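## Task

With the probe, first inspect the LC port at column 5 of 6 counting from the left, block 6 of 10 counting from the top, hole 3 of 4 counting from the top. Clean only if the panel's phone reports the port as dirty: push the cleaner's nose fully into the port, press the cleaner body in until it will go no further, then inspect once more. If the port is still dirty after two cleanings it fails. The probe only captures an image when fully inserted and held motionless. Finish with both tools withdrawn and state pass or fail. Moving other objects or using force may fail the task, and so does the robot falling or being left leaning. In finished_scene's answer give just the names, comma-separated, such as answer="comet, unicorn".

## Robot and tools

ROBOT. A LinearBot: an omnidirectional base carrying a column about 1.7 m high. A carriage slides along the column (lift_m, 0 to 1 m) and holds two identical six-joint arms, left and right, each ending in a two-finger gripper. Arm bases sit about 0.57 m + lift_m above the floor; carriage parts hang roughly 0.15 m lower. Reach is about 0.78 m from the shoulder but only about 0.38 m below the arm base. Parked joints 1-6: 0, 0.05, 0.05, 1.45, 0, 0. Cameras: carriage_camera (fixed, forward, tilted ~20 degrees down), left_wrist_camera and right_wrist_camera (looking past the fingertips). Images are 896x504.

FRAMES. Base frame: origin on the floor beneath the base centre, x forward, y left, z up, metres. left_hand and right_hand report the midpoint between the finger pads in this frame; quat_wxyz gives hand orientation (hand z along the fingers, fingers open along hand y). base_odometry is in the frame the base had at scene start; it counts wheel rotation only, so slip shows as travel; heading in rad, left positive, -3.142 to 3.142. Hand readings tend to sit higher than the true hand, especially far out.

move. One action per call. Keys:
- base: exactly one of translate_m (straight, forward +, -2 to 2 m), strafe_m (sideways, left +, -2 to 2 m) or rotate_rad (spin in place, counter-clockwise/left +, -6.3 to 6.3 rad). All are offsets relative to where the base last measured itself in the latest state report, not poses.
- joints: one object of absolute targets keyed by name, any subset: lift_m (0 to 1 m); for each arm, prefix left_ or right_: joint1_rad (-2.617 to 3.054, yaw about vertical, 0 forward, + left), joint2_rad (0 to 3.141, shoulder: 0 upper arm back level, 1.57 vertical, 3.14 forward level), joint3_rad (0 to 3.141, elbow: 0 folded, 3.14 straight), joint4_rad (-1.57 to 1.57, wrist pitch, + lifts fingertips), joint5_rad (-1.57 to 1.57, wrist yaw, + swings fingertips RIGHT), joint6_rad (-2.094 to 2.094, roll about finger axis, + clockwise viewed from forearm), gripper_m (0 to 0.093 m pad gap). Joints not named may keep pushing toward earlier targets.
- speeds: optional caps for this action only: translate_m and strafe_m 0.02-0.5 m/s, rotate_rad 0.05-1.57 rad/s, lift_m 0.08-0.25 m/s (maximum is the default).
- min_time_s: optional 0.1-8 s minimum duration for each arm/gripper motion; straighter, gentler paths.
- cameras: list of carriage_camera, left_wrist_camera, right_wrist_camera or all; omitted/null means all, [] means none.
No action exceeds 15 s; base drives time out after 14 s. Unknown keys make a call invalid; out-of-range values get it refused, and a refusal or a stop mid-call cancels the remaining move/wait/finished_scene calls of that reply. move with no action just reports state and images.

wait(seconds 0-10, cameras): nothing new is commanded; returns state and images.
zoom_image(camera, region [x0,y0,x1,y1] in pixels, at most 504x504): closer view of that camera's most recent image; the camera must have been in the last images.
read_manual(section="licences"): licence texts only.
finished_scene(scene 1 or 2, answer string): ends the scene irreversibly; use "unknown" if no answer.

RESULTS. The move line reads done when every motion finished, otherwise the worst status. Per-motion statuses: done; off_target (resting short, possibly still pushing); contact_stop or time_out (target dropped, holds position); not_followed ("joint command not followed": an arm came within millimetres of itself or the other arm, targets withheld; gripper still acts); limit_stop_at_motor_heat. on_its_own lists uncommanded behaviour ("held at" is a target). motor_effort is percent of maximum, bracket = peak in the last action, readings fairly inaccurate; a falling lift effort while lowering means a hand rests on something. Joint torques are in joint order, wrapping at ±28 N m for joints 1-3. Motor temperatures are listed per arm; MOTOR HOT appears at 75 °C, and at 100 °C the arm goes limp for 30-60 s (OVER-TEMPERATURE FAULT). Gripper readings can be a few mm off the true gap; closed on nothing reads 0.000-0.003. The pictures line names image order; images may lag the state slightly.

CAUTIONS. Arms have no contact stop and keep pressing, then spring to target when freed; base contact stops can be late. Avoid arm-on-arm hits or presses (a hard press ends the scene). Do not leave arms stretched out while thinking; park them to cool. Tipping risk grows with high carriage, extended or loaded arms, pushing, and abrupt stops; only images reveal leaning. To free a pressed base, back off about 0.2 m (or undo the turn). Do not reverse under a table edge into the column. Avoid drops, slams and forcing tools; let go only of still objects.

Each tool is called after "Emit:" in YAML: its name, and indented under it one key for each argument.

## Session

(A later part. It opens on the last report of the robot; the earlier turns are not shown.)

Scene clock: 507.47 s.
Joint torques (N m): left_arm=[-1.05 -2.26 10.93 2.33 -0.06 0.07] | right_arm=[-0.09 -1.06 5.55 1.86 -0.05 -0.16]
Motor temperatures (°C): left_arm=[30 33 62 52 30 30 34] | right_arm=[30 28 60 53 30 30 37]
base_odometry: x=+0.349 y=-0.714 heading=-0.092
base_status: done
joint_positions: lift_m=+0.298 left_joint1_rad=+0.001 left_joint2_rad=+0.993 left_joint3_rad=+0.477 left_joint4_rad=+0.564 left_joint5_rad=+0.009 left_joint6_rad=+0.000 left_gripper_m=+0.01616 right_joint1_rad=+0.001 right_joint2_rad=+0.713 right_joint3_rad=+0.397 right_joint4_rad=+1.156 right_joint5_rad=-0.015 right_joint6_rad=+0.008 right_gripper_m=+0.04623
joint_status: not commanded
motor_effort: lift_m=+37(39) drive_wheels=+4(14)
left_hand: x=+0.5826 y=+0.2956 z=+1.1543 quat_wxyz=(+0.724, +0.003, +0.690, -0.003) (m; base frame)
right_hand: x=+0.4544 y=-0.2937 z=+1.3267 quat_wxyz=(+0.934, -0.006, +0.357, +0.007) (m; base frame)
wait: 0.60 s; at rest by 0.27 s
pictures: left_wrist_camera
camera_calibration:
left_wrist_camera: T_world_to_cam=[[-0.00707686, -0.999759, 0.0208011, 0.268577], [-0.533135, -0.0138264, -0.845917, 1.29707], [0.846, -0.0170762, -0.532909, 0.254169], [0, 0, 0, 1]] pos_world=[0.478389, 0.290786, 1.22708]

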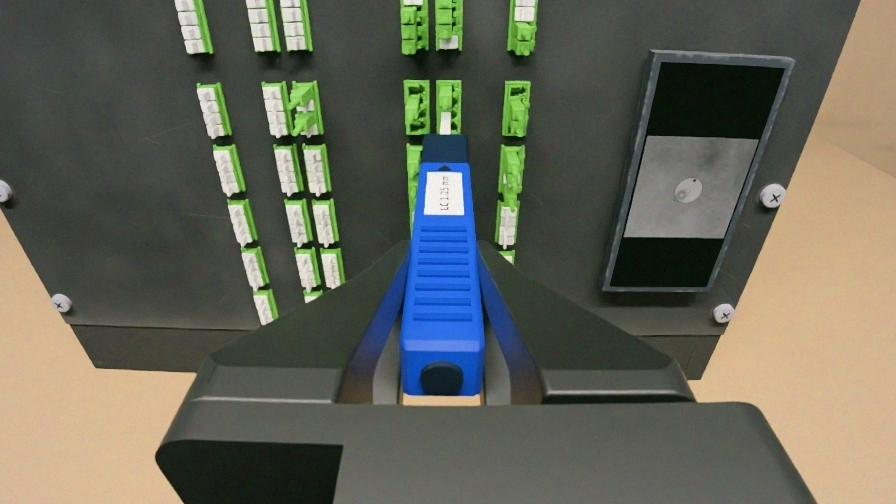

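Emit:
move:
  base: {"translate_m": 0.003}
  joints: {"left_joint5_rad": 0.002}
  speeds: {"translate_m": 0.02}
  cameras: []

Emit:
wait:
  seconds: 0.6
  cameras: []

Emit:
move:
  base: {"translate_m": 0.002}
  speeds: {"translate_m": 0.02}
  cameras: []

Emit:
wait:
  seconds: 0.6
  cameras: ["left_wrist_camera"]

Emit:
zoom_image:
  camera: "left_wrist_camera"
  region: [430, 90, 460, 120]

Scene clock: 511.47 s.
Joint torques (N m): left_arm=[-1.05 -2.28 10.88 2.33 -0.09 0.06] | right_arm=[-0.03 -1.09 5.57 1.94 -0.04 -0.15]
Motor temperatures (°C): left_arm=[30 33 62 53 30 30 34] | right_arm=[30 28 60 53 30 30 37]
move: done
base_odometry: x=+0.351 y=-0.715 heading=-0.092
base_status: done
joint_positions: lift_m=+0.298 left_joint1_rad=+0.001 left_joint2_rad=+0.993 left_joint3_rad=+0.477 left_joint4_rad=+0.565 left_joint5_rad=+0.008 left_joint6_rad=+0.000 left_gripper_m=+0.01616 right_joint1_rad=+0.001 right_joint2_rad=+0.713 right_joint3_rad=+0.397 right_joint4_rad=+1.155 right_joint5_rad=-0.015 right_joint6_rad=+0.008 right_gripper_m=+0.04623
joint_status: all done
motor_effort: lift_m=+39(39) drive_wheels=+4(14)
left_hand: x=+0.5826 y=+0.2959 z=+1.1544 quat_wxyz=(+0.724, +0.002, +0.690, -0.002) (m; base frame)
right_hand: x=+0.4545 y=-0.2937 z=+1.3266 quat_wxyz=(+0.934, -0.006, +0.358, +0.007) (m; base frame)
pictures: none
No camera images: "cameras" was empty.

Scene clock: 512.07 s.
Joint torques (N m): left_arm=[-1.05 -2.25 10.91 2.31 -0.08 0.06] | right_arm=[-0.12 -0.99 5.64 1.89 -0.03 -0.17]
Motor temperatures (°C): left_arm=[30 33 62 53 30 30 34] | right_arm=[30 28 60 53 30 30 37]
base_odometry: x=+0.351 y=-0.715 heading=-0.092
base_status: done
joint_positions: lift_m=+0.298 left_joint1_rad=+0.001 left_joint2_rad=+0.993 left_joint3_rad=+0.477 left_joint4_rad=+0.565 left_joint5_rad=+0.008 left_joint6_rad=+0.000 left_gripper_m=+0.01616 right_joint1_rad=+0.001 right_joint2_rad=+0.713 right_joint3_rad=+0.397 right_joint4_rad=+1.156 right_joint5_rad=-0.015 right_joint6_rad=+0.008 right_gripper_m=+0.04623
joint_status: all done
motor_effort: lift_m=+38(39) drive_wheels=+4(14)
left_hand: x=+0.5826 y=+0.2959 z=+1.1544 quat_wxyz=(+0.724, +0.002, +0.690, -0.002) (m; base frame)
right_hand: x=+0.4544 y=-0.2937 z=+1.3267 quat_wxyz=(+0.934, -0.006, +0.357, +0.007) (m; base frame)
wait: 0.60 s; at rest by 0.27 s
pictures: none
No camera images: "cameras" was empty.

Scene clock: 512.80 s.
Joint torques (N m): left_arm=[-1.06 -2.28 10.84 2.3 -0.09 0.06] | right_arm=[-0.2 -0.95 5.67 1.87 -0.03 -0.16]
Motor temperatures (°C): left_arm=[30 33 62 53 30 30 34] | right_arm=[30 28 60 53 30 30 37]
move: done
base_odometry: x=+0.353 y=-0.715 heading=-0.092
base_status: done
joint_positions: lift_m=+0.298 left_joint1_rad=+0.001 left_joint2_rad=+0.993 left_joint3_rad=+0.477 left_joint4_rad=+0.565 left_joint5_rad=+0.007 left_joint6_rad=+0.000 left_gripper_m=+0.01616 right_joint1_rad=+0.001 right_joint2_rad=+0.713 right_joint3_rad=+0.397 right_joint4_rad=+1.155 right_joint5_rad=-0.015 right_joint6_rad=+0.008 right_gripper_m=+0.04623
joint_status: not commanded
motor_effort: lift_m=+38(39) drive_wheels=+4(14)
left_hand: x=+0.5826 y=+0.2960 z=+1.1545 quat_wxyz=(+0.724, +0.002, +0.690, -0.002) (m; base frame)
right_hand: x=+0.4545 y=-0.2937 z=+1.3266 quat_wxyz=(+0.934, -0.006, +0.358, +0.007) (m; base frame)
pictures: none
No camera images: "cameras" was empty.

Scene clock: 513.40 s.
Joint torques (N m): left_arm=[-1.02 -2.24 10.89 2.31 -0.07 0.05] | right_arm=[-0.08 -1.03 5.61 1.89 -0.05 -0.16]
Motor temperatures (°C): left_arm=[30 33 62 53 30 30 34] | right_arm=[30 28 60 53 30 30 37]
base_odometry: x=+0.353 y=-0.715 heading=-0.092
base_status: done
joint_positions: lift_m=+0.298 left_joint1_rad=+0.001 left_joint2_rad=+0.993 left_joint3_rad=+0.477 left_joint4_rad=+0.565 left_joint5_rad=+0.007 left_joint6_rad=+0.000 left_gripper_m=+0.01616 right_joint1_rad=+0.001 right_joint2_rad=+0.713 right_joint3_rad=+0.397 right_joint4_rad=+1.155 right_joint5_rad=-0.015 right_joint6_rad=+0.008 right_gripper_m=+0.04623
joint_status: not commanded
motor_effort: lift_m=+38(39) drive_wheels=+4(14)
left_hand: x=+0.5826 y=+0.2960 z=+1.1545 quat_wxyz=(+0.724, +0.002, +0.690, -0.002) (m; base frame)
right_hand: x=+0.4545 y=-0.2937 z=+1.3266 quat_wxyz=(+0.934, -0.006, +0.358, +0.007) (m; base frame)
wait: 0.60 s; at rest by 0.27 s
pictures: left_wrist_camera
camera_calibration:
left_wrist_camera: T_world_to_cam=[[-0.0048779, -0.999769, 0.0209388, 0.26755], [-0.532392, -0.0151283, -0.846363, 1.29773], [0.846484, -0.0152761, -0.532195, 0.252584], [0, 0, 0, 1]] pos_world=[0.4784, 0.290979, 1.22718]

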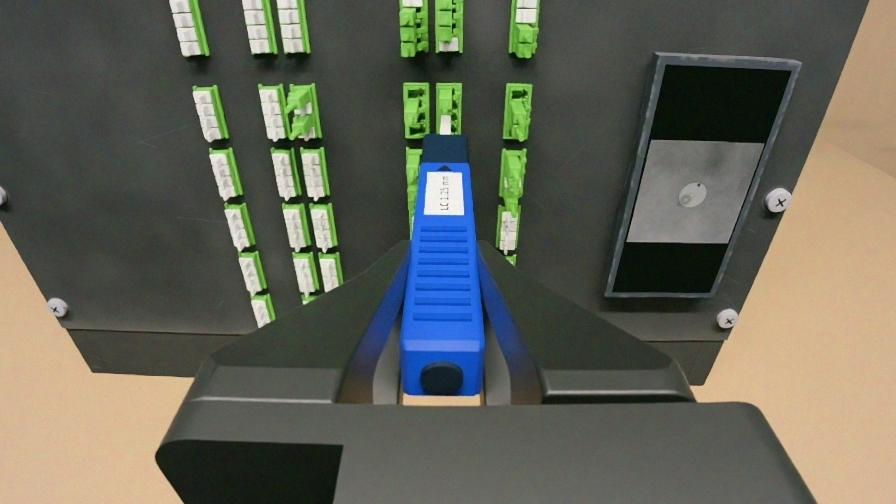

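Scaled by 16.800 from the camera's 896x504 image, which has a finer 1280x720 frame.

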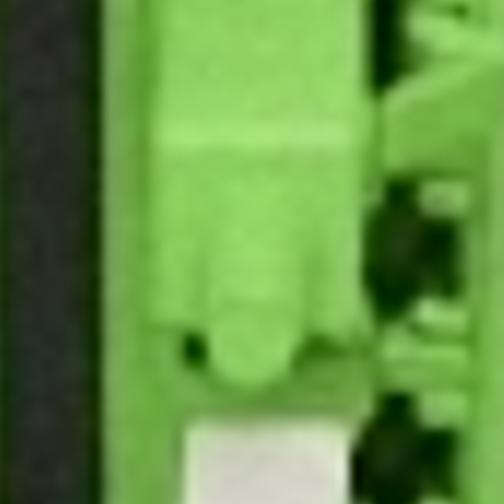

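Emit:
move:
  base: {"translate_m": 0.002}
  joints: {"left_joint5_rad": 0.0}
  speeds: {"translate_m": 0.02}
  cameras: []

Emit:
wait:
  seconds: 0.5
  cameras: []

Emit:
move:
  base: {"translate_m": 0.002}
  speeds: {"translate_m": 0.02}
  cameras: []

Emit:
wait:
  seconds: 0.5
  cameras: ["left_wrist_camera"]

Emit:
zoom_image:
  camera: "left_wrist_camera"
  region: [400, 70, 500, 170]

Scene clock: 517.70 s.
Joint torques (N m): left_arm=[-1.03 -2.19 10.89 2.32 -0.08 0.05] | right_arm=[-0.09 -0.98 5.63 1.91 -0.02 -0.16]
Motor temperatures (°C): left_arm=[30 33 62 53 30 30 34] | right_arm=[30 28 60 53 30 30 37]
move: done
base_odometry: x=+0.355 y=-0.716 heading=-0.092
base_status: done
joint_positions: lift_m=+0.298 left_joint1_rad=+0.001 left_joint2_rad=+0.993 left_joint3_rad=+0.477 left_joint4_rad=+0.565 left_joint5_rad=+0.006 left_joint6_rad=+0.000 left_gripper_m=+0.01616 right_joint1_rad=+0.001 right_joint2_rad=+0.713 right_joint3_rad=+0.397 right_joint4_rad=+1.156 right_joint5_rad=-0.015 right_joint6_rad=+0.008 right_gripper_m=+0.04623
joint_status: all done
motor_effort: lift_m=+39(39) drive_wheels=+4(14)
left_hand: x=+0.5826 y=+0.2962 z=+1.1545 quat_wxyz=(+0.724, +0.002, +0.690, -0.002) (m; base frame)
right_hand: x=+0.4544 y=-0.2937 z=+1.3267 quat_wxyz=(+0.934, -0.006, +0.357, +0.007) (m; base frame)
pictures: none
No camera images: "cameras" was empty.

Scene clock: 518.20 s.
Joint torques (N m): left_arm=[-1.05 -2.24 10.86 2.31 -0.08 0.05] | right_arm=[-0.08 -1.09 5.6 1.87 -0.03 -0.15]
Motor temperatures (°C): left_arm=[30 33 62 53 30 30 34] | right_arm=[30 28 60 53 30 30 37]
base_odometry: x=+0.355 y=-0.716 heading=-0.092
base_status: done
joint_positions: lift_m=+0.298 left_joint1_rad=+0.001 left_joint2_rad=+0.993 left_joint3_rad=+0.477 left_joint4_rad=+0.565 left_joint5_rad=+0.006 left_joint6_rad=+0.000 left_gripper_m=+0.01616 right_joint1_rad=+0.001 right_joint2_rad=+0.713 right_joint3_rad=+0.397 right_joint4_rad=+1.155 right_joint5_rad=-0.015 right_joint6_rad=+0.008 right_gripper_m=+0.04623
joint_status: all done
motor_effort: lift_m=+38(39) drive_wheels=+4(14)
left_hand: x=+0.5826 y=+0.2962 z=+1.1545 quat_wxyz=(+0.724, +0.002, +0.690, -0.002) (m; base frame)
right_hand: x=+0.4545 y=-0.2937 z=+1.3266 quat_wxyz=(+0.934, -0.006, +0.358, +0.007) (m; base frame)
wait: 0.50 s; at rest by 0.27 s
pictures: none
No camera images: "cameras" was empty.

Scene clock: 518.80 s.
Joint torques (N m): left_arm=[-1.02 -1.66 10.84 2.37 -0.05 0.05] | right_arm=[-0.09 -0.83 5.6 1.86 -0.03 -0.15]
Motor temperatures (°C): left_arm=[30 33 62 53 30 30 34] | right_arm=[30 28 60 53 30 30 37]
move: done
base_odometry: x=+0.357 y=-0.716 heading=-0.093
base_status: done
joint_positions: lift_m=+0.298 left_joint1_rad=+0.001 left_joint2_rad=+0.988 left_joint3_rad=+0.477 left_joint4_rad=+0.561 left_joint5_rad=+0.005 left_joint6_rad=+0.000 left_gripper_m=+0.01616 right_joint1_rad=+0.001 right_joint2_rad=+0.713 right_joint3_rad=+0.397 right_joint4_rad=+1.155 right_joint5_rad=-0.015 right_joint6_rad=+0.008 right_gripper_m=+0.04623
joint_status: not commanded
motor_effort: lift_m=+38(39) drive_wheels=+4(13)
left_hand: x=+0.5819 y=+0.2964 z=+1.1553 quat_wxyz=(+0.724, +0.001, +0.689, -0.001) (m; base frame)
right_hand: x=+0.4545 y=-0.2937 z=+1.3266 quat_wxyz=(+0.934, -0.006, +0.358, +0.007) (m; base frame)
pictures: none
No camera images: "cameras" was empty.

Scene clock: 519.30 s.
Joint torques (N m): left_arm=[-1.03 -1.7 10.89 2.35 -0.07 0.05] | right_arm=[-0.14 -1.1 5.6 1.88 -0.05 -0.16]
Motor temperatures (°C): left_arm=[30 33 62 53 30 30 34] | right_arm=[30 28 60 53 30 30 37]
base_odometry: x=+0.357 y=-0.716 heading=-0.093
base_status: done
joint_positions: lift_m=+0.298 left_joint1_rad=+0.001 left_joint2_rad=+0.988 left_joint3_rad=+0.477 left_joint4_rad=+0.561 left_joint5_rad=+0.005 left_joint6_rad=+0.000 left_gripper_m=+0.01616 right_joint1_rad=+0.001 right_joint2_rad=+0.713 right_joint3_rad=+0.397 right_joint4_rad=+1.156 right_joint5_rad=-0.015 right_joint6_rad=+0.008 right_gripper_m=+0.04623
joint_status: not commanded
motor_effort: lift_m=+38(39) drive_wheels=+4(13)
left_hand: x=+0.5819 y=+0.2964 z=+1.1553 quat_wxyz=(+0.724, +0.001, +0.689, -0.001) (m; base frame)
right_hand: x=+0.4544 y=-0.2937 z=+1.3267 quat_wxyz=(+0.934, -0.006, +0.357, +0.007) (m; base frame)
wait: 0.50 s; at rest by 0.27 s
pictures: left_wrist_camera
camera_calibration:
left_wrist_camera: T_world_to_cam=[[-0.00260086, -0.999776, 0.0210245, 0.266433], [-0.531453, -0.0164277, -0.846928, 1.29848], [0.847084, -0.0133763, -0.531291, 0.251759], [0, 0, 0, 1]] pos_world=[0.477512, 0.291072, 1.22787]

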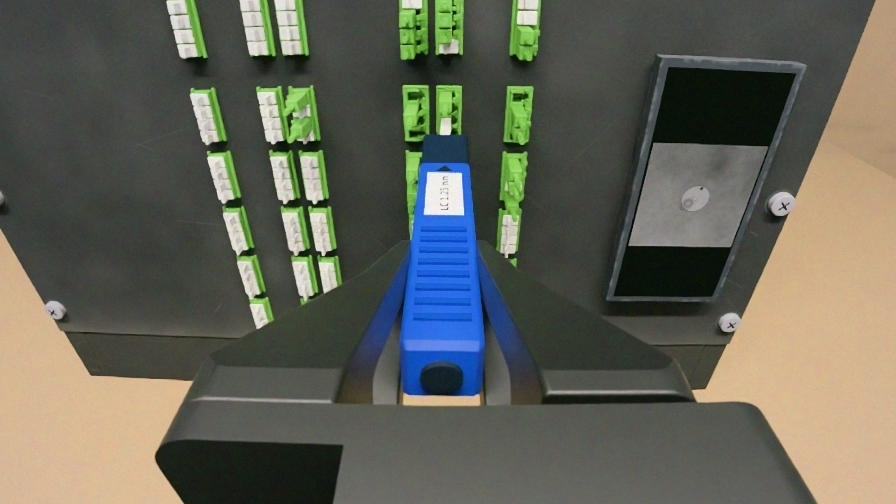

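Scaled by 5.040 from the camera's 896x504 image, which has a finer 1280x720 frame.

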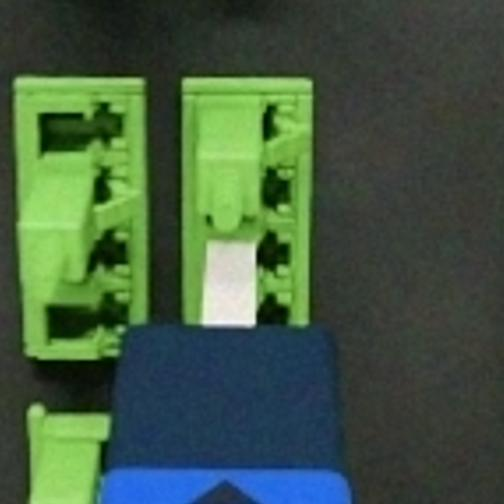

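Emit:
move:
  base: {"translate_m": 0.003}
  joints: {"left_joint5_rad": -0.001}
  speeds: {"translate_m": 0.02}
  cameras: []

Emit:
wait:
  seconds: 0.5
  cameras: []

Emit:
move:
  base: {"translate_m": 0.002}
  speeds: {"translate_m": 0.02}
  cameras: []

Emit:
wait:
  seconds: 0.5
  cameras: ["left_wrist_camera"]

Emit:
zoom_image:
  camera: "left_wrist_camera"
  region: [400, 70, 500, 170]

Scene clock: 523.70 s.
Joint torques (N m): left_arm=[-1.03 -0.57 10.91 2.51 -0.07 0.06] | right_arm=[-0.1 -0.92 5.56 1.86 -0.02 -0.14]
Motor temperatures (°C): left_arm=[30 33 62 53 30 30 34] | right_arm=[30 28 60 53 30 30 37]
move: done
base_odometry: x=+0.360 y=-0.716 heading=-0.093
base_status: done
joint_positions: lift_m=+0.298 left_joint1_rad=+0.001 left_joint2_rad=+0.978 left_joint3_rad=+0.477 left_joint4_rad=+0.547 left_joint5_rad=+0.003 left_joint6_rad=+0.000 left_gripper_m=+0.01616 right_joint1_rad=+0.001 right_joint2_rad=+0.713 right_joint3_rad=+0.397 right_joint4_rad=+1.156 right_joint5_rad=-0.015 right_joint6_rad=+0.008 right_gripper_m=+0.04623
joint_status: all done
motor_effort: lift_m=+38(39) drive_wheels=+6(17)
left_hand: x=+0.5803 y=+0.2966 z=+1.1555 quat_wxyz=(+0.723, +0.001, +0.690, -0.001) (m; base frame)
right_hand: x=+0.4543 y=-0.2937 z=+1.3268 quat_wxyz=(+0.934, -0.006, +0.357, +0.007) (m; base frame)
pictures: none
No camera images: "cameras" was empty.

Scene clock: 524.20 s.
Joint torques (N m): left_arm=[-1.01 -0.57 10.91 2.5 -0.07 0.06] | right_arm=[-0.13 -0.9 5.68 1.89 -0.02 -0.18]
Motor temperatures (°C): left_arm=[30 33 62 53 30 30 34] | right_arm=[30 28 60 53 30 30 37]
base_odometry: x=+0.360 y=-0.716 heading=-0.093
base_status: done
joint_positions: lift_m=+0.298 left_joint1_rad=+0.001 left_joint2_rad=+0.978 left_joint3_rad=+0.477 left_joint4_rad=+0.547 left_joint5_rad=+0.003 left_joint6_rad=+0.000 left_gripper_m=+0.01616 right_joint1_rad=+0.001 right_joint2_rad=+0.713 right_joint3_rad=+0.397 right_joint4_rad=+1.156 right_joint5_rad=-0.015 right_joint6_rad=+0.008 right_gripper_m=+0.04623
joint_status: all done
motor_effort: lift_m=+38(39) drive_wheels=+6(17)
left_hand: x=+0.5803 y=+0.2966 z=+1.1555 quat_wxyz=(+0.723, +0.001, +0.690, -0.001) (m; base frame)
right_hand: x=+0.4544 y=-0.2937 z=+1.3267 quat_wxyz=(+0.934, -0.006, +0.357, +0.007) (m; base frame)
wait: 0.50 s; at rest by 0.27 s
pictures: none
No camera images: "cameras" was empty.

Scene clock: 524.80 s.
Joint torques (N m): left_arm=[-1.05 0.47 10.91 2.61 -0.06 0.05] | right_arm=[-0.08 -1.06 5.63 1.85 -0.02 -0.16]
Motor temperatures (°C): left_arm=[30 33 62 53 30 30 34] | right_arm=[30 28 60 53 30 30 37]
move: done
base_odometry: x=+0.362 y=-0.717 heading=-0.093
base_status: done
joint_positions: lift_m=+0.298 left_joint1_rad=+0.001 left_joint2_rad=+0.969 left_joint3_rad=+0.477 left_joint4_rad=+0.537 left_joint5_rad=+0.003 left_joint6_rad=+0.000 left_gripper_m=+0.01616 right_joint1_rad=+0.001 right_joint2_rad=+0.713 right_joint3_rad=+0.397 right_joint4_rad=+1.155 right_joint5_rad=-0.015 right_joint6_rad=+0.008 right_gripper_m=+0.04623
joint_status: not commanded
motor_effort: lift_m=+38(39) drive_wheels=+6(17)
left_hand: x=+0.5789 y=+0.2966 z=+1.1559 quat_wxyz=(+0.723, +0.001, +0.691, -0.001) (m; base frame)
right_hand: x=+0.4545 y=-0.2937 z=+1.3266 quat_wxyz=(+0.934, -0.006, +0.358, +0.007) (m; base frame)
pictures: none
No camera images: "cameras" was empty.

Scene clock: 525.30 s.
Joint torques (N m): left_arm=[-1.02 0.43 10.92 2.6 -0.06 0.05] | right_arm=[-0.1 -1.11 5.63 1.88 -0.05 -0.15]
Motor temperatures (°C): left_arm=[30 33 62 53 30 30 34] | right_arm=[30 28 60 53 30 30 37]
base_odometry: x=+0.362 y=-0.717 heading=-0.093
base_status: done
joint_positions: lift_m=+0.298 left_joint1_rad=+0.001 left_joint2_rad=+0.969 left_joint3_rad=+0.477 left_joint4_rad=+0.537 left_joint5_rad=+0.003 left_joint6_rad=+0.000 left_gripper_m=+0.01616 right_joint1_rad=+0.001 right_joint2_rad=+0.713 right_joint3_rad=+0.397 right_joint4_rad=+1.156 right_joint5_rad=-0.015 right_joint6_rad=+0.008 right_gripper_m=+0.04623
joint_status: not commanded
motor_effort: lift_m=+39(39) drive_wheels=+6(17)
left_hand: x=+0.5789 y=+0.2966 z=+1.1559 quat_wxyz=(+0.723, +0.001, +0.691, -0.001) (m; base frame)
right_hand: x=+0.4544 y=-0.2937 z=+1.3267 quat_wxyz=(+0.934, -0.006, +0.357, +0.007) (m; base frame)
wait: 0.50 s; at rest by 0.27 s
pictures: left_wrist_camera
camera_calibration:
left_wrist_camera: T_world_to_cam=[[-0.000917374, -0.999777, 0.0211006, 0.265605], [-0.535611, -0.0173274, -0.844287, 1.29704], [0.844464, -0.0120762, -0.535476, 0.260553], [0, 0, 0, 1]] pos_world=[0.474925, 0.291167, 1.22899]

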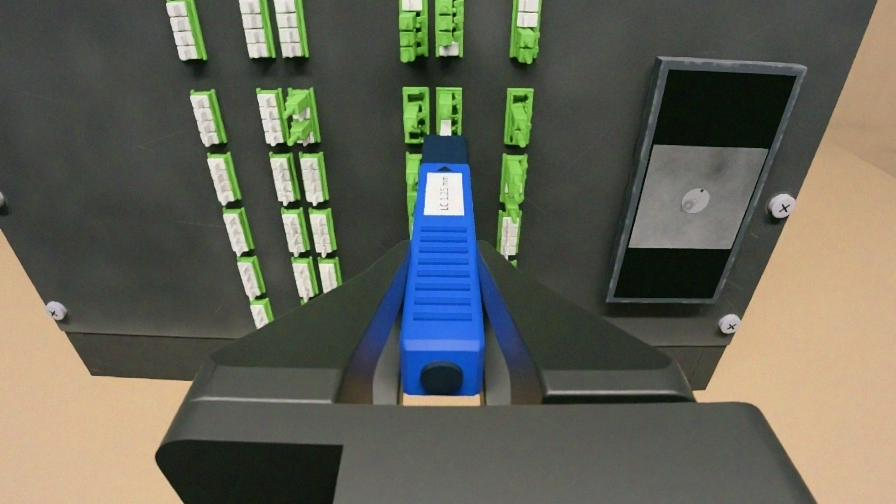

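Scaled by 5.040 from the camera's 896x504 image, which has a finer 1280x720 frame.

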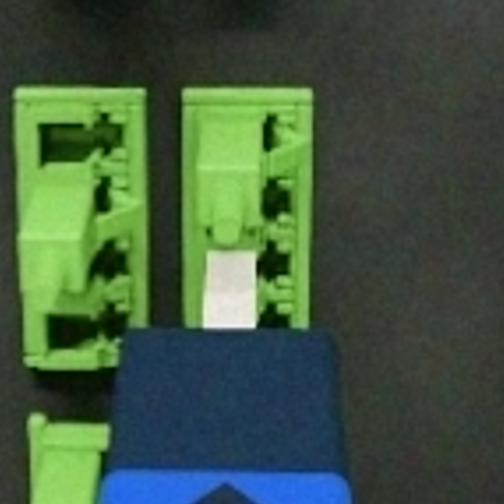

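Emit:
move:
  base: {"translate_m": -0.03}
  speeds: {"translate_m": 0.03}
  cameras: []

Emit:
move:
  base: {"translate_m": -0.12}
  speeds: {"translate_m": 0.1}
  cameras: ["left_wrist_camera"]

Emit:
zoom_image:
  camera: "left_wrist_camera"
  region: [400, 40, 500, 140]

Scene clock: 534.73 s.
Joint torques (N m): left_arm=[-1.03 -2.02 10.91 2.34 -0.06 0.05] | right_arm=[-0.21 -1.07 5.56 1.83 -0.03 -0.17]
Motor temperatures (°C): left_arm=[30 33 62 53 30 30 34] | right_arm=[30 28 60 53 30 30 37]
move: done
base_odometry: x=+0.332 y=-0.714 heading=-0.093
base_status: done
joint_positions: lift_m=+0.298 left_joint1_rad=+0.001 left_joint2_rad=+0.991 left_joint3_rad=+0.477 left_joint4_rad=+0.561 left_joint5_rad=+0.003 left_joint6_rad=+0.000 left_gripper_m=+0.01616 right_joint1_rad=+0.001 right_joint2_rad=+0.713 right_joint3_rad=+0.397 right_joint4_rad=+1.155 right_joint5_rad=-0.015 right_joint6_rad=+0.008 right_gripper_m=+0.04623
joint_status: not commanded
motor_effort: lift_m=+39(39) drive_wheels=+3(10)
left_hand: x=+0.5824 y=+0.2967 z=+1.1542 quat_wxyz=(+0.723, +0.000, +0.690, +0.000) (m; base frame)
right_hand: x=+0.4545 y=-0.2937 z=+1.3266 quat_wxyz=(+0.934, -0.006, +0.358, +0.007) (m; base frame)
pictures: none
No camera images: "cameras" was empty.

Scene clock: 536.63 s.
Joint torques (N m): left_arm=[-1.05 -2 10.91 2.36 -0.06 0.05] | right_arm=[-0.09 -0.84 5.48 1.86 -0.02 -0.18]
Motor temperatures (°C): left_arm=[30 33 62 53 30 30 34] | right_arm=[30 28 60 52 30 30 37]
move: done
base_odometry: x=+0.213 y=-0.703 heading=-0.093
base_status: done
joint_positions: lift_m=+0.298 left_joint1_rad=+0.001 left_joint2_rad=+0.991 left_joint3_rad=+0.477 left_joint4_rad=+0.561 left_joint5_rad=+0.003 left_joint6_rad=+0.000 left_gripper_m=+0.01616 right_joint1_rad=+0.001 right_joint2_rad=+0.713 right_joint3_rad=+0.397 right_joint4_rad=+1.156 right_joint5_rad=-0.015 right_joint6_rad=+0.008 right_gripper_m=+0.04623
joint_status: not commanded
motor_effort: lift_m=+38(39) drive_wheels=-1(14)
left_hand: x=+0.5824 y=+0.2967 z=+1.1542 quat_wxyz=(+0.723, +0.000, +0.690, +0.000) (m; base frame)
right_hand: x=+0.4543 y=-0.2937 z=+1.3268 quat_wxyz=(+0.934, -0.006, +0.357, +0.007) (m; base frame)
pictures: left_wrist_camera
camera_calibration:
left_wrist_camera: T_world_to_cam=[[-0.000596953, -0.999777, 0.0211077, 0.265585], [-0.534013, -0.0175274, -0.845295, 1.29773], [0.845476, -0.0117764, -0.533883, 0.254221], [0, 0, 0, 1]] pos_world=[0.478225, 0.291265, 1.22708]

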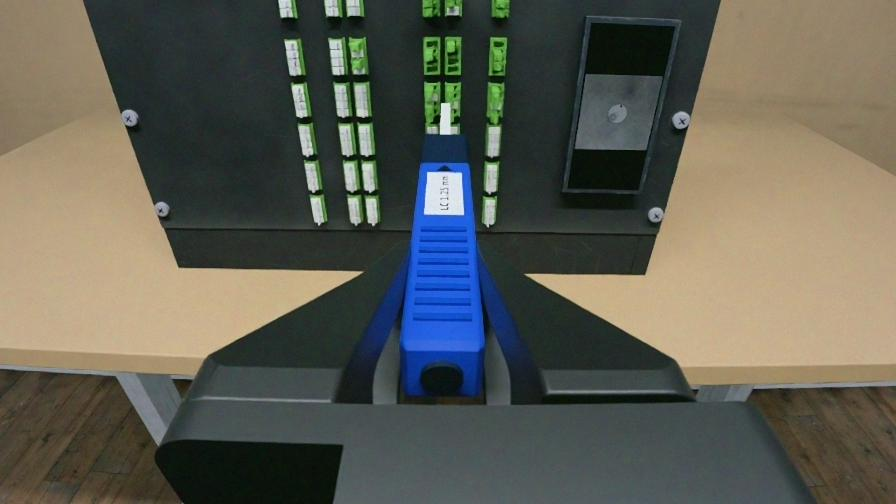

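Scaled by 5.040 from the camera's 896x504 image, which has a finer 1280x720 frame.

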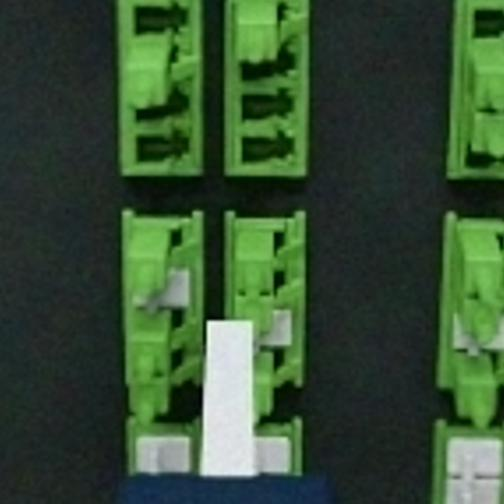

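Emit:
move:
  base: {"translate_m": -0.08}
  joints: {"left_joint1_rad": 0, "left_joint2_rad": 0.7, "left_joint3_rad": 0.4, "left_joint4_rad": 1.2, "left_joint5_rad": 0.022, "left_joint6_rad": 0}
  speeds: {"translate_m": 0.1}
  min_time_s: 2
  cameras: []

Emit:
move:
  base: {"strafe_m": 0.588}
  joints: {"lift_m": 0.3155}
  speeds: {"strafe_m": 0.2}
  cameras: []

Emit:
move:
  joints: {"right_joint1_rad": 0, "right_joint2_rad": 1.0, "right_joint3_rad": 0.525, "right_joint4_rad": 0.58, "right_joint5_rad": -0.015, "right_joint6_rad": 0}
  min_time_s: 2.5
  cameras: ["right_wrist_camera"]

Scene clock: 544.80 s.
Joint torques (N m): left_arm=[-0.54 -0.32 6.86 1.37 0.05 0.06] | right_arm=[-0.03 -0.94 5.6 1.84 -0.06 -0.16]
Motor temperatures (°C): left_arm=[30 33 62 53 30 30 34] | right_arm=[30 28 60 52 30 30 37]
move: done
base_odometry: x=+0.133 y=-0.696 heading=-0.093
base_status: done
joint_positions: lift_m=+0.298 left_joint1_rad=+0.001 left_joint2_rad=+0.708 left_joint3_rad=+0.411 left_joint4_rad=+1.183 left_joint5_rad=+0.014 left_joint6_rad=+0.000 left_gripper_m=+0.01616 right_joint1_rad=+0.001 right_joint2_rad=+0.713 right_joint3_rad=+0.397 right_joint4_rad=+1.157 right_joint5_rad=-0.015 right_joint6_rad=+0.008 right_gripper_m=+0.04623
joint_status: all done
motor_effort: lift_m=+39(40) drive_wheels=-1(11)
left_hand: x=+0.4452 y=+0.2946 z=+1.3380 quat_wxyz=(+0.942, +0.006, +0.336, -0.002) (m; base frame)
right_hand: x=+0.4542 y=-0.2937 z=+1.3269 quat_wxyz=(+0.934, -0.006, +0.357, +0.007) (m; base frame)
pictures: none
No camera images: "cameras" was empty.

Scene clock: 548.83 s.
Joint torques (N m): left_arm=[-0.47 -0.28 7.53 1.29 0.02 0.06] | right_arm=[-0.18 -1.09 5.74 1.85 -0.05 -0.18]
Motor temperatures (°C): left_arm=[30 33 61 51 30 30 34] | right_arm=[30 28 60 52 30 30 37]
move: done
base_odometry: x=+0.187 y=-0.110 heading=-0.092
base_status: done
joint_positions: lift_m=+0.315 left_joint1_rad=+0.001 left_joint2_rad=+0.708 left_joint3_rad=+0.404 left_joint4_rad=+1.191 left_joint5_rad=+0.017 left_joint6_rad=+0.000 left_gripper_m=+0.01616 right_joint1_rad=+0.001 right_joint2_rad=+0.713 right_joint3_rad=+0.395 right_joint4_rad=+1.160 right_joint5_rad=-0.015 right_joint6_rad=+0.008 right_gripper_m=+0.04623
joint_status: all done
motor_effort: lift_m=+39(48) drive_wheels=-2(14)
left_hand: x=+0.4450 y=+0.2940 z=+1.3533 quat_wxyz=(+0.942, +0.008, +0.335, -0.002) (m; base frame)
right_hand: x=+0.4540 y=-0.2938 z=+1.3435 quat_wxyz=(+0.934, -0.006, +0.357, +0.007) (m; base frame)
pictures: none
No camera images: "cameras" was empty.

Scene clock: 551.63 s.
Joint torques (N m): left_arm=[-0.54 -0.32 7.54 1.3 0.02 0.05] | right_arm=[-0.13 -2.63 9.36 3.14 -0.02 -0.17]
Motor temperatures (°C): left_arm=[30 33 61 51 30 30 34] | right_arm=[30 28 60 53 30 30 37]
move: off_target
base_odometry: x=+0.187 y=-0.110 heading=-0.092
base_status: not commanded
joint_positions: lift_m=+0.315 left_joint1_rad=+0.001 left_joint2_rad=+0.708 left_joint3_rad=+0.404 left_joint4_rad=+1.191 left_joint5_rad=+0.017 left_joint6_rad=+0.000 left_gripper_m=+0.01616 right_joint1_rad=+0.001 right_joint2_rad=+0.998 right_joint3_rad=+0.480 right_joint4_rad=+0.524 right_joint5_rad=-0.015 right_joint6_rad=+0.008 right_gripper_m=+0.04623
joint_status: right_joint4_rad off_target (ended at +0.524, target +0.580); the others done
motor_effort: lift_m=+39(41) drive_wheels=-1(1)
left_hand: x=+0.4450 y=+0.2940 z=+1.3533 quat_wxyz=(+0.942, +0.008, +0.335, -0.002) (m; base frame)
right_hand: x=+0.5838 y=-0.2936 z=+1.1613 quat_wxyz=(+0.709, -0.003, +0.705, +0.008) (m; base frame)
pictures: right_wrist_camera
camera_calibration:
right_wrist_camera: T_world_to_cam=[[-0.0139006, -0.999898, -0.00327363, -0.284596], [-0.635363, 0.0113607, -0.77213, 1.26861], [0.772088, -0.00865309, -0.635456, 0.408434], [0, 0, 0, 1]] pos_world=[0.486728, -0.295445, 1.23814]

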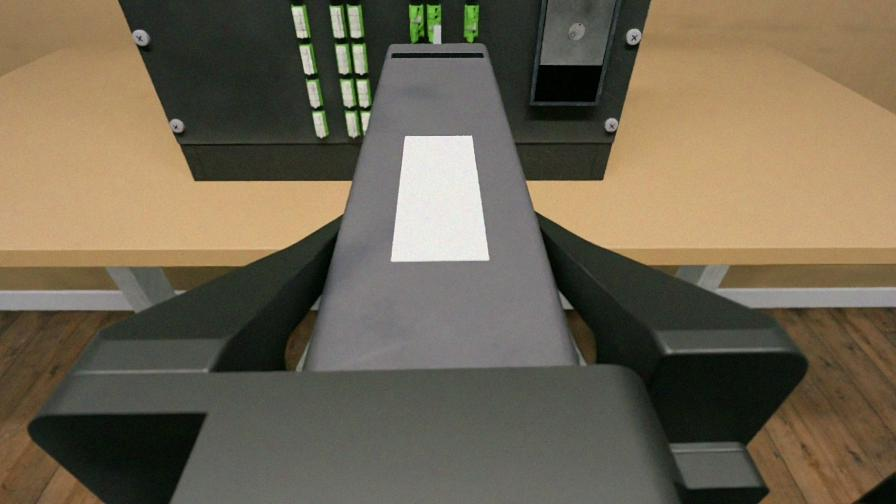

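Emit:
move:
  joints: {"right_joint4_rad": 0.625}
  min_time_s: 0.5
  cameras: []

Emit:
move:
  joints: {"right_joint4_rad": 0.58}
  min_time_s: 0.5
  cameras: ["right_wrist_camera"]

Emit:
zoom_image:
  camera: "right_wrist_camera"
  region: [390, 0, 490, 60]

Scene clock: 555.60 s.
Joint torques (N m): left_arm=[-0.54 -0.36 7.57 1.3 0.02 0.06] | right_arm=[-0.17 -2.65 9.4 3.32 -0.03 -0.18]
Motor temperatures (°C): left_arm=[30 33 60 50 30 30 34] | right_arm=[30 28 62 54 30 30 37]
move: off_target
base_odometry: x=+0.187 y=-0.110 heading=-0.092
base_status: not commanded
joint_positions: lift_m=+0.315 left_joint1_rad=+0.001 left_joint2_rad=+0.708 left_joint3_rad=+0.404 left_joint4_rad=+1.191 left_joint5_rad=+0.017 left_joint6_rad=+0.000 left_gripper_m=+0.01616 right_joint1_rad=+0.001 right_joint2_rad=+0.998 right_joint3_rad=+0.480 right_joint4_rad=+0.553 right_joint5_rad=-0.015 right_joint6_rad=+0.008 right_gripper_m=+0.04623
joint_status: right_joint4_rad off_target (ended at +0.553, target +0.625)
motor_effort: lift_m=+39(40) drive_wheels=-1(1)
left_hand: x=+0.4450 y=+0.2940 z=+1.3533 quat_wxyz=(+0.942, +0.008, +0.335, -0.002) (m; base frame)
right_hand: x=+0.5837 y=-0.2936 z=+1.1684 quat_wxyz=(+0.719, -0.003, +0.695, +0.008) (m; base frame)
pictures: none
No camera images: "cameras" was empty.

Scene clock: 556.40 s.
Joint torques (N m): left_arm=[-0.53 -0.31 7.57 1.29 0.02 0.06] | right_arm=[-0.13 -2.74 9.36 3.15 -0.06 -0.17]
Motor temperatures (°C): left_arm=[30 33 60 50 30 30 34] | right_arm=[30 28 62 55 30 30 37]
move: off_target
base_odometry: x=+0.187 y=-0.110 heading=-0.092
base_status: not commanded
joint_positions: lift_m=+0.315 left_joint1_rad=+0.001 left_joint2_rad=+0.708 left_joint3_rad=+0.404 left_joint4_rad=+1.191 left_joint5_rad=+0.017 left_joint6_rad=+0.000 left_gripper_m=+0.01616 right_joint1_rad=+0.001 right_joint2_rad=+0.998 right_joint3_rad=+0.480 right_joint4_rad=+0.524 right_joint5_rad=-0.015 right_joint6_rad=+0.008 right_gripper_m=+0.04623
joint_status: right_joint4_rad off_target (ended at +0.524, target +0.580)
motor_effort: lift_m=+39(40) drive_wheels=-1(1)
left_hand: x=+0.4450 y=+0.2940 z=+1.3533 quat_wxyz=(+0.942, +0.008, +0.335, -0.002) (m; base frame)
right_hand: x=+0.5838 y=-0.2936 z=+1.1613 quat_wxyz=(+0.709, -0.003, +0.705, +0.008) (m; base frame)
pictures: right_wrist_camera
camera_calibration:
right_wrist_camera: T_world_to_cam=[[-0.0139006, -0.999898, -0.00327363, -0.284596], [-0.635363, 0.0113607, -0.77213, 1.26861], [0.772088, -0.00865309, -0.635456, 0.408434], [0, 0, 0, 1]] pos_world=[0.486728, -0.295445, 1.23814]

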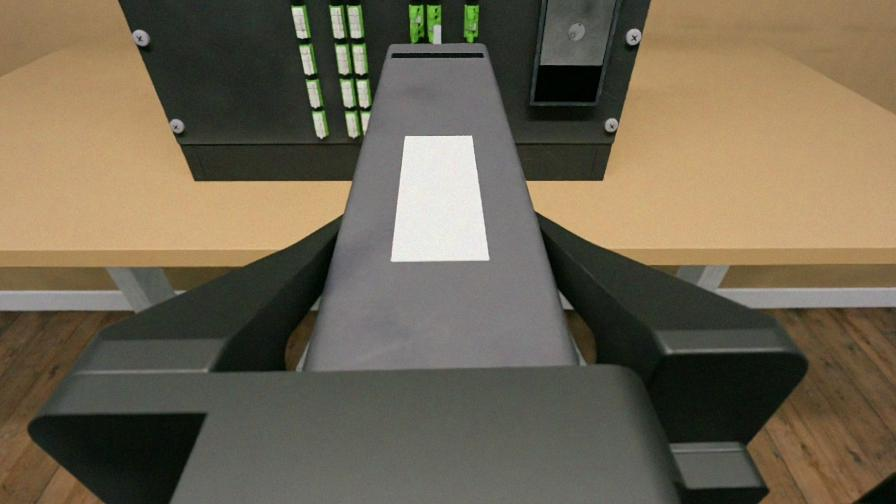

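Scaled by 5.040 from the camera's 896x504 image, which has a finer 1280x720 frame.

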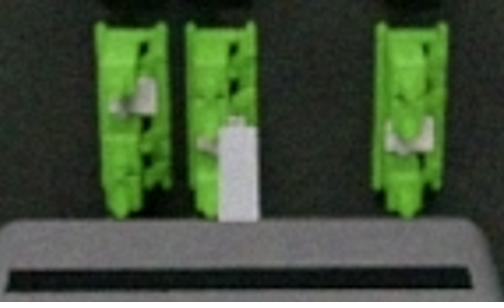

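Emit:
move:
  base: {"translate_m": 0.095}
  speeds: {"translate_m": 0.06}
  cameras: ["right_wrist_camera"]

Emit:
zoom_image:
  camera: "right_wrist_camera"
  region: [412, 0, 462, 50]

Scene clock: 561.47 s.
Joint torques (N m): left_arm=[-0.53 -0.18 7.5 1.26 0.01 0.05] | right_arm=[-0.21 -2.67 9.42 3.21 -0.05 -0.17]
Motor temperatures (°C): left_arm=[30 33 59 49 30 30 34] | right_arm=[30 28 64 56 30 30 37]
move: done
base_odometry: x=+0.282 y=-0.119 heading=-0.092
base_status: done
joint_positions: lift_m=+0.315 left_joint1_rad=+0.001 left_joint2_rad=+0.706 left_joint3_rad=+0.404 left_joint4_rad=+1.193 left_joint5_rad=+0.017 left_joint6_rad=+0.000 left_gripper_m=+0.01616 right_joint1_rad=+0.001 right_joint2_rad=+0.998 right_joint3_rad=+0.480 right_joint4_rad=+0.518 right_joint5_rad=-0.015 right_joint6_rad=+0.008 right_gripper_m=+0.04623
joint_status: not commanded
motor_effort: lift_m=+38(40) drive_wheels=-2(11)
left_hand: x=+0.4441 y=+0.2940 z=+1.3539 quat_wxyz=(+0.943, +0.008, +0.334, -0.002) (m; base frame)
right_hand: x=+0.5839 y=-0.2936 z=+1.1598 quat_wxyz=(+0.707, -0.003, +0.707, +0.008) (m; base frame)
pictures: right_wrist_camera
camera_calibration:
right_wrist_camera: T_world_to_cam=[[-0.0139199, -0.999898, -0.00318935, -0.284687], [-0.640018, 0.0113605, -0.768276, 1.26574], [0.768233, -0.0086531, -0.640111, 0.415106], [0, 0, 0, 1]] pos_world=[0.487235, -0.295445, 1.23724]

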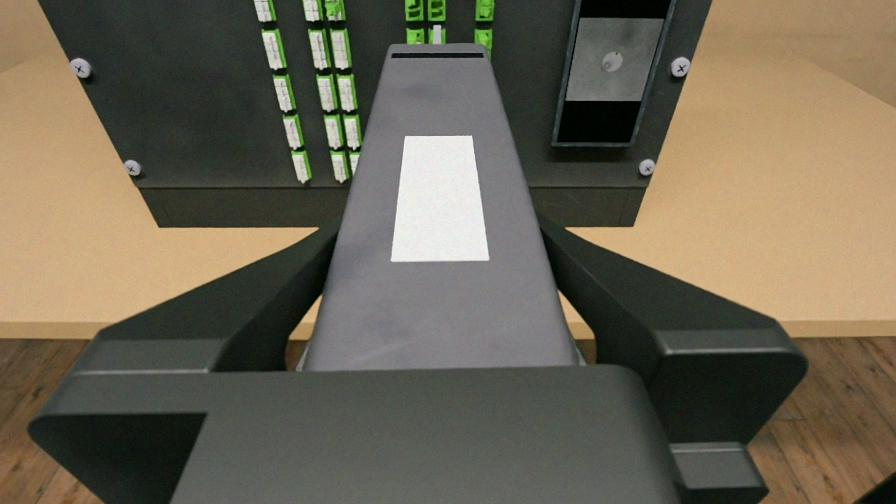

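Scaled by 10.080 from the camera's 896x504 image, which has a finer 1280x720 frame.

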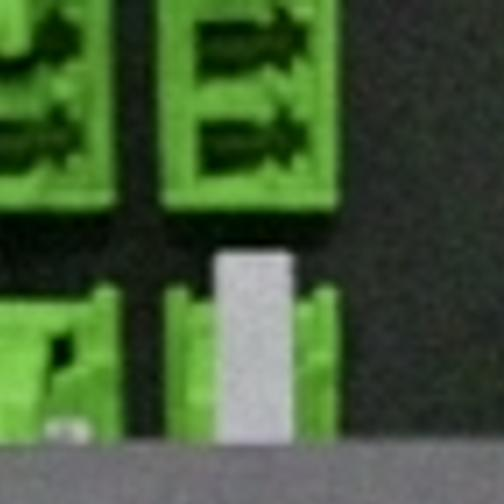

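Emit:
move:
  joints: {"right_joint4_rad": 0.605}
  min_time_s: 0.5
  cameras: []

Emit:
move:
  base: {"translate_m": 0.01}
  speeds: {"translate_m": 0.03}
  cameras: ["right_wrist_camera"]

Emit:
zoom_image:
  camera: "right_wrist_camera"
  region: [412, 0, 462, 50]

Scene clock: 567.77 s.
Joint torques (N m): left_arm=[-0.57 -0.16 7.51 1.27 0.02 0.06] | right_arm=[-0.1 -2.67 9.32 3.32 -0.02 -0.16]
Motor temperatures (°C): left_arm=[30 33 58 48 30 30 34] | right_arm=[30 28 66 57 30 30 37]
move: off_target
base_odometry: x=+0.282 y=-0.119 heading=-0.092
base_status: not commanded
joint_positions: lift_m=+0.315 left_joint1_rad=+0.001 left_joint2_rad=+0.706 left_joint3_rad=+0.404 left_joint4_rad=+1.193 left_joint5_rad=+0.017 left_joint6_rad=+0.000 left_gripper_m=+0.01616 right_joint1_rad=+0.001 right_joint2_rad=+0.998 right_joint3_rad=+0.480 right_joint4_rad=+0.533 right_joint5_rad=-0.015 right_joint6_rad=+0.008 right_gripper_m=+0.04623
joint_status: right_joint4_rad off_target (ended at +0.533, target +0.605)
motor_effort: lift_m=+39(40) drive_wheels=-2(2)
left_hand: x=+0.4441 y=+0.2940 z=+1.3539 quat_wxyz=(+0.943, +0.008, +0.334, -0.002) (m; base frame)
right_hand: x=+0.5838 y=-0.2936 z=+1.1635 quat_wxyz=(+0.712, -0.003, +0.702, +0.008) (m; base frame)
pictures: none
No camera images: "cameras" was empty.

Scene clock: 568.60 s.
Joint torques (N m): left_arm=[-0.55 0.21 7.51 1.22 0.02 0.06] | right_arm=[-0.17 -2.95 9.28 3.23 -0.04 -0.14]
Motor temperatures (°C): left_arm=[30 32 58 48 30 30 34] | right_arm=[30 28 66 57 30 30 37]
move: done
base_odometry: x=+0.292 y=-0.119 heading=-0.092
base_status: done
joint_positions: lift_m=+0.315 left_joint1_rad=+0.001 left_joint2_rad=+0.703 left_joint3_rad=+0.404 left_joint4_rad=+1.197 left_joint5_rad=+0.017 left_joint6_rad=+0.000 left_gripper_m=+0.01616 right_joint1_rad=+0.001 right_joint2_rad=+1.000 right_joint3_rad=+0.480 right_joint4_rad=+0.540 right_joint5_rad=-0.015 right_joint6_rad=+0.008 right_gripper_m=+0.04623
joint_status: not commanded
motor_effort: lift_m=+38(40) drive_wheels=-2(13)
left_hand: x=+0.4421 y=+0.2940 z=+1.3552 quat_wxyz=(+0.944, +0.008, +0.330, -0.002) (m; base frame)
right_hand: x=+0.5842 y=-0.2936 z=+1.1644 quat_wxyz=(+0.714, -0.003, +0.700, +0.008) (m; base frame)
pictures: right_wrist_camera
camera_calibration:
right_wrist_camera: T_world_to_cam=[[-0.0138555, -0.999898, -0.00345972, -0.284391], [-0.624959, 0.0113609, -0.780575, 1.27489], [0.780535, -0.0086531, -0.625052, 0.393065], [0, 0, 0, 1]] pos_world=[0.486012, -0.295445, 1.23985]

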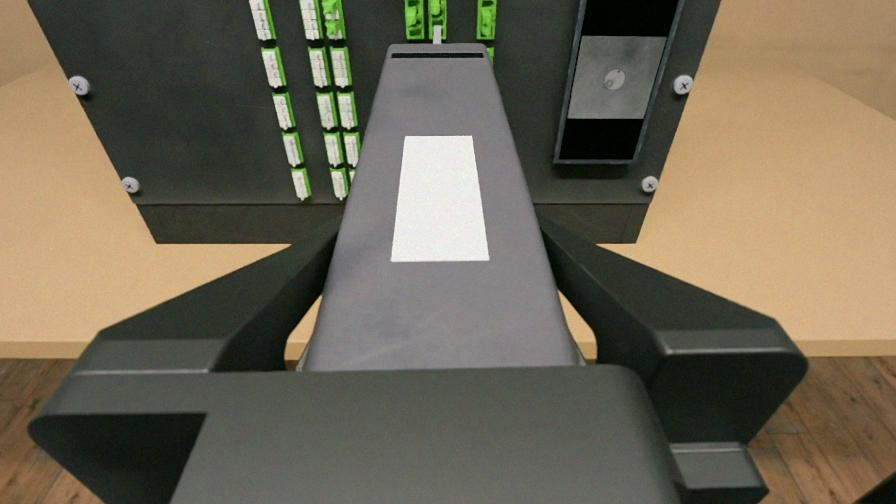

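Scaled by 10.080 from the camera's 896x504 image, which has a finer 1280x720 frame.

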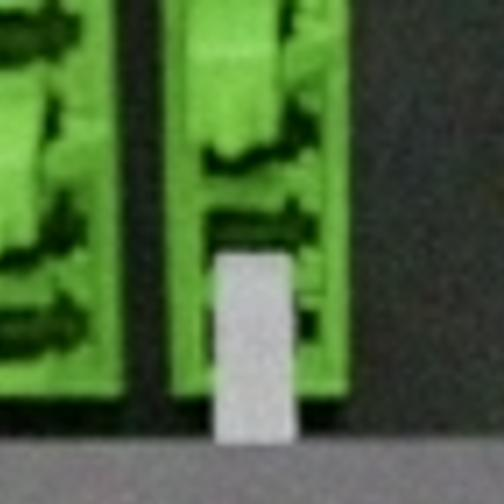

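Emit:
move:
  base: {"translate_m": 0.006}
  speeds: {"translate_m": 0.02}
  cameras: []

Emit:
wait:
  seconds: 0.6
  cameras: ["right_wrist_camera"]

Emit:
zoom_image:
  camera: "right_wrist_camera"
  region: [422, 2, 452, 32]

Scene clock: 573.97 s.
Joint torques (N m): left_arm=[-0.55 0.28 7.51 1.16 0.02 0.05] | right_arm=[-0.13 -2.97 9.44 3.26 -0.02 -0.17]
Motor temperatures (°C): left_arm=[30 32 58 47 30 30 34] | right_arm=[30 28 68 57 30 30 37]
move: done
base_odometry: x=+0.298 y=-0.120 heading=-0.092
base_status: done
joint_positions: lift_m=+0.315 left_joint1_rad=+0.001 left_joint2_rad=+0.703 left_joint3_rad=+0.404 left_joint4_rad=+1.201 left_joint5_rad=+0.017 left_joint6_rad=+0.000 left_gripper_m=+0.01616 right_joint1_rad=+0.001 right_joint2_rad=+1.000 right_joint3_rad=+0.480 right_joint4_rad=+0.540 right_joint5_rad=-0.015 right_joint6_rad=+0.008 right_gripper_m=+0.04623
joint_status: not commanded
motor_effort: lift_m=+40(40) drive_wheels=-1(14)
left_hand: x=+0.4412 y=+0.2940 z=+1.3559 quat_wxyz=(+0.945, +0.008, +0.328, -0.002) (m; base frame)
right_hand: x=+0.5842 y=-0.2936 z=+1.1646 quat_wxyz=(+0.714, -0.003, +0.700, +0.008) (m; base frame)
pictures: none
No camera images: "cameras" was empty.

Scene clock: 574.57 s.
Joint torques (N m): left_arm=[-0.55 0.31 7.53 1.16 0.02 0.05] | right_arm=[-0.1 -2.86 9.4 3.23 -0.06 -0.18]
Motor temperatures (°C): left_arm=[30 32 58 47 30 30 34] | right_arm=[30 28 68 57 30 30 37]
base_odometry: x=+0.298 y=-0.120 heading=-0.092
base_status: done
joint_positions: lift_m=+0.315 left_joint1_rad=+0.001 left_joint2_rad=+0.703 left_joint3_rad=+0.404 left_joint4_rad=+1.201 left_joint5_rad=+0.017 left_joint6_rad=+0.000 left_gripper_m=+0.01616 right_joint1_rad=+0.001 right_joint2_rad=+1.000 right_joint3_rad=+0.480 right_joint4_rad=+0.540 right_joint5_rad=-0.015 right_joint6_rad=+0.008 right_gripper_m=+0.04623
joint_status: not commanded
motor_effort: lift_m=+40(40) drive_wheels=-1(14)
left_hand: x=+0.4412 y=+0.2940 z=+1.3559 quat_wxyz=(+0.945, +0.008, +0.328, -0.002) (m; base frame)
right_hand: x=+0.5842 y=-0.2936 z=+1.1646 quat_wxyz=(+0.714, -0.003, +0.700, +0.008) (m; base frame)
wait: 0.60 s; at rest by 0.27 s
pictures: right_wrist_camera
camera_calibration:
right_wrist_camera: T_world_to_cam=[[-0.0138527, -0.999898, -0.00347032, -0.284381], [-0.624349, 0.0113606, -0.781063, 1.27521], [0.781022, -0.0086531, -0.624443, 0.392214], [0, 0, 0, 1]] pos_world=[0.485911, -0.295445, 1.23995]

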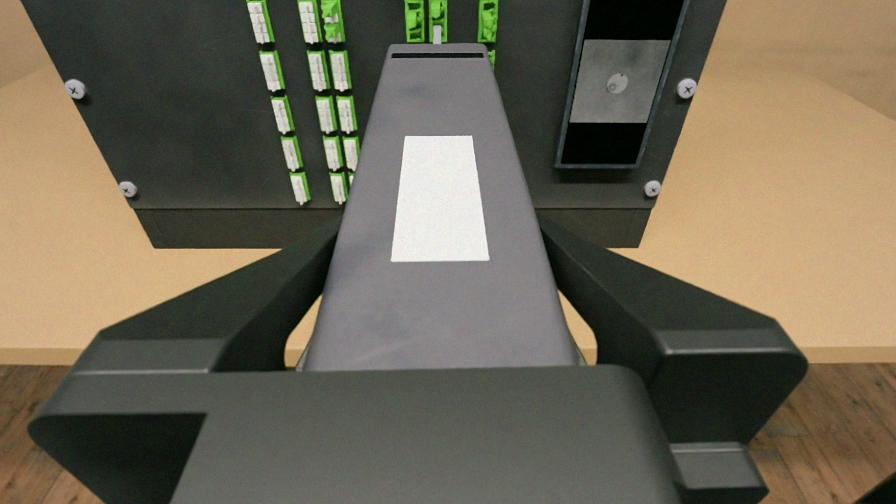

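Scaled by 16.800 from the camera's 896x504 image, which has a finer 1280x720 frame.

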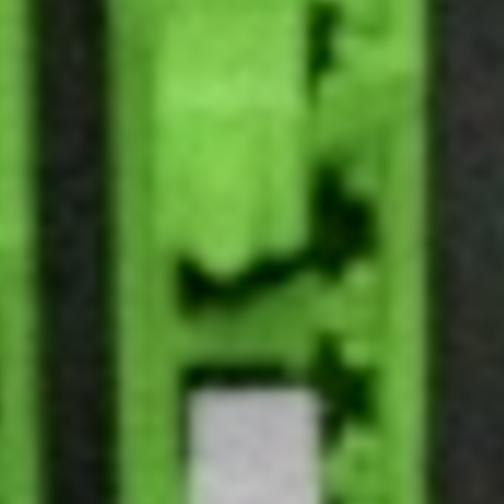

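Emit:
move:
  base: {"translate_m": 0.003}
  joints: {"lift_m": 0.3147}
  speeds: {"translate_m": 0.02}
  cameras: []

Emit:
wait:
  seconds: 0.6
  cameras: ["right_wrist_camera"]

Emit:
zoom_image:
  camera: "right_wrist_camera"
  region: [422, 2, 452, 32]

Scene clock: 581.60 s.
Joint torques (N m): left_arm=[-0.57 0.39 7.53 1.2 0.02 0.06] | right_arm=[-0.18 -3 9.46 3.27 -0.02 -0.16]
Motor temperatures (°C): left_arm=[30 32 57 46 30 30 34] | right_arm=[30 28 69 58 30 30 37]
move: done
base_odometry: x=+0.301 y=-0.120 heading=-0.091
base_status: done
joint_positions: lift_m=+0.315 left_joint1_rad=+0.001 left_joint2_rad=+0.701 left_joint3_rad=+0.404 left_joint4_rad=+1.201 left_joint5_rad=+0.017 left_joint6_rad=+0.000 left_gripper_m=+0.01616 right_joint1_rad=+0.001 right_joint2_rad=+1.000 right_joint3_rad=+0.481 right_joint4_rad=+0.541 right_joint5_rad=-0.015 right_joint6_rad=+0.008 right_gripper_m=+0.04623
joint_status: all done
motor_effort: lift_m=+36(36) drive_wheels=+2(13)
left_hand: x=+0.4407 y=+0.2940 z=+1.3557 quat_wxyz=(+0.945, +0.008, +0.327, -0.002) (m; base frame)
right_hand: x=+0.5842 y=-0.2936 z=+1.1648 quat_wxyz=(+0.715, -0.003, +0.699, +0.008) (m; base frame)
pictures: none
No camera images: "cameras" was empty.

Scene clock: 582.20 s.
Joint torques (N m): left_arm=[-0.55 0.4 7.49 1.15 0.02 0.06] | right_arm=[-0.12 -2.97 9.31 3.24 -0.05 -0.15]
Motor temperatures (°C): left_arm=[30 32 57 46 30 30 34] | right_arm=[30 28 69 58 30 30 37]
base_odometry: x=+0.301 y=-0.120 heading=-0.091
base_status: done
joint_positions: lift_m=+0.315 left_joint1_rad=+0.001 left_joint2_rad=+0.701 left_joint3_rad=+0.404 left_joint4_rad=+1.201 left_joint5_rad=+0.017 left_joint6_rad=+0.000 left_gripper_m=+0.01616 right_joint1_rad=+0.001 right_joint2_rad=+1.000 right_joint3_rad=+0.481 right_joint4_rad=+0.541 right_joint5_rad=-0.015 right_joint6_rad=+0.008 right_gripper_m=+0.04623
joint_status: all done
motor_effort: lift_m=+35(36) drive_wheels=+2(13)
left_hand: x=+0.4408 y=+0.2940 z=+1.3556 quat_wxyz=(+0.945, +0.008, +0.327, -0.002) (m; base frame)
right_hand: x=+0.5842 y=-0.2936 z=+1.1648 quat_wxyz=(+0.715, -0.003, +0.699, +0.008) (m; base frame)
wait: 0.60 s; at rest by 0.27 s
pictures: right_wrist_camera
camera_calibration:
right_wrist_camera: T_world_to_cam=[[-0.0138462, -0.999898, -0.00349723, -0.284351], [-0.622848, 0.011361, -0.78226, 1.27597], [0.78222, -0.00865308, -0.622942, 0.389773], [0, 0, 0, 1]] pos_world=[0.485909, -0.295445, 1.23995]

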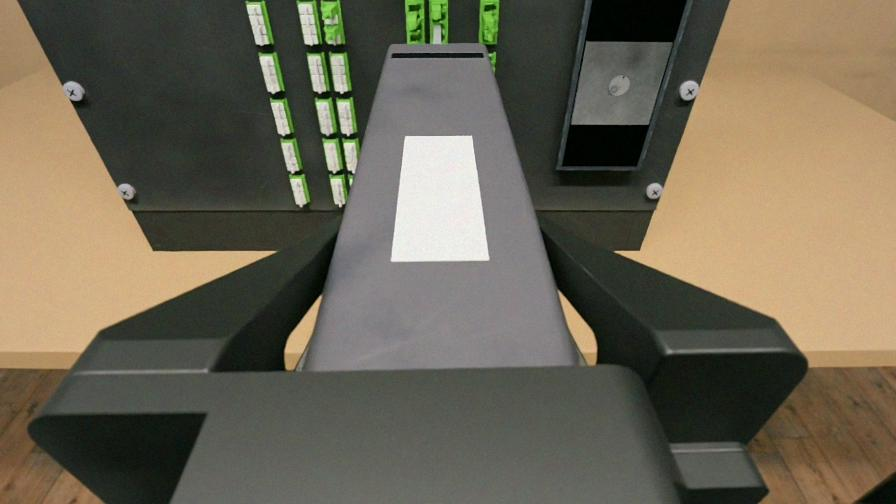

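Scaled by 16.800 from the camera's 896x504 image, which has a finer 1280x720 frame.

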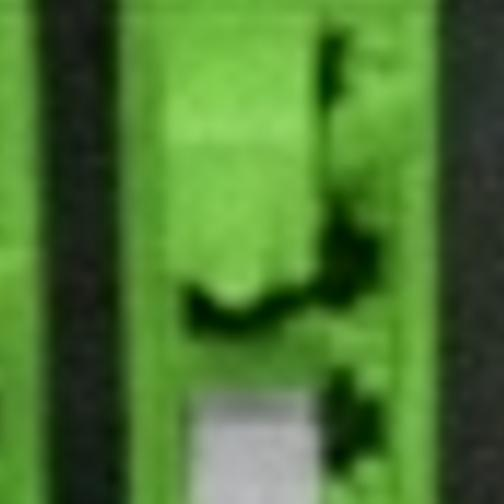

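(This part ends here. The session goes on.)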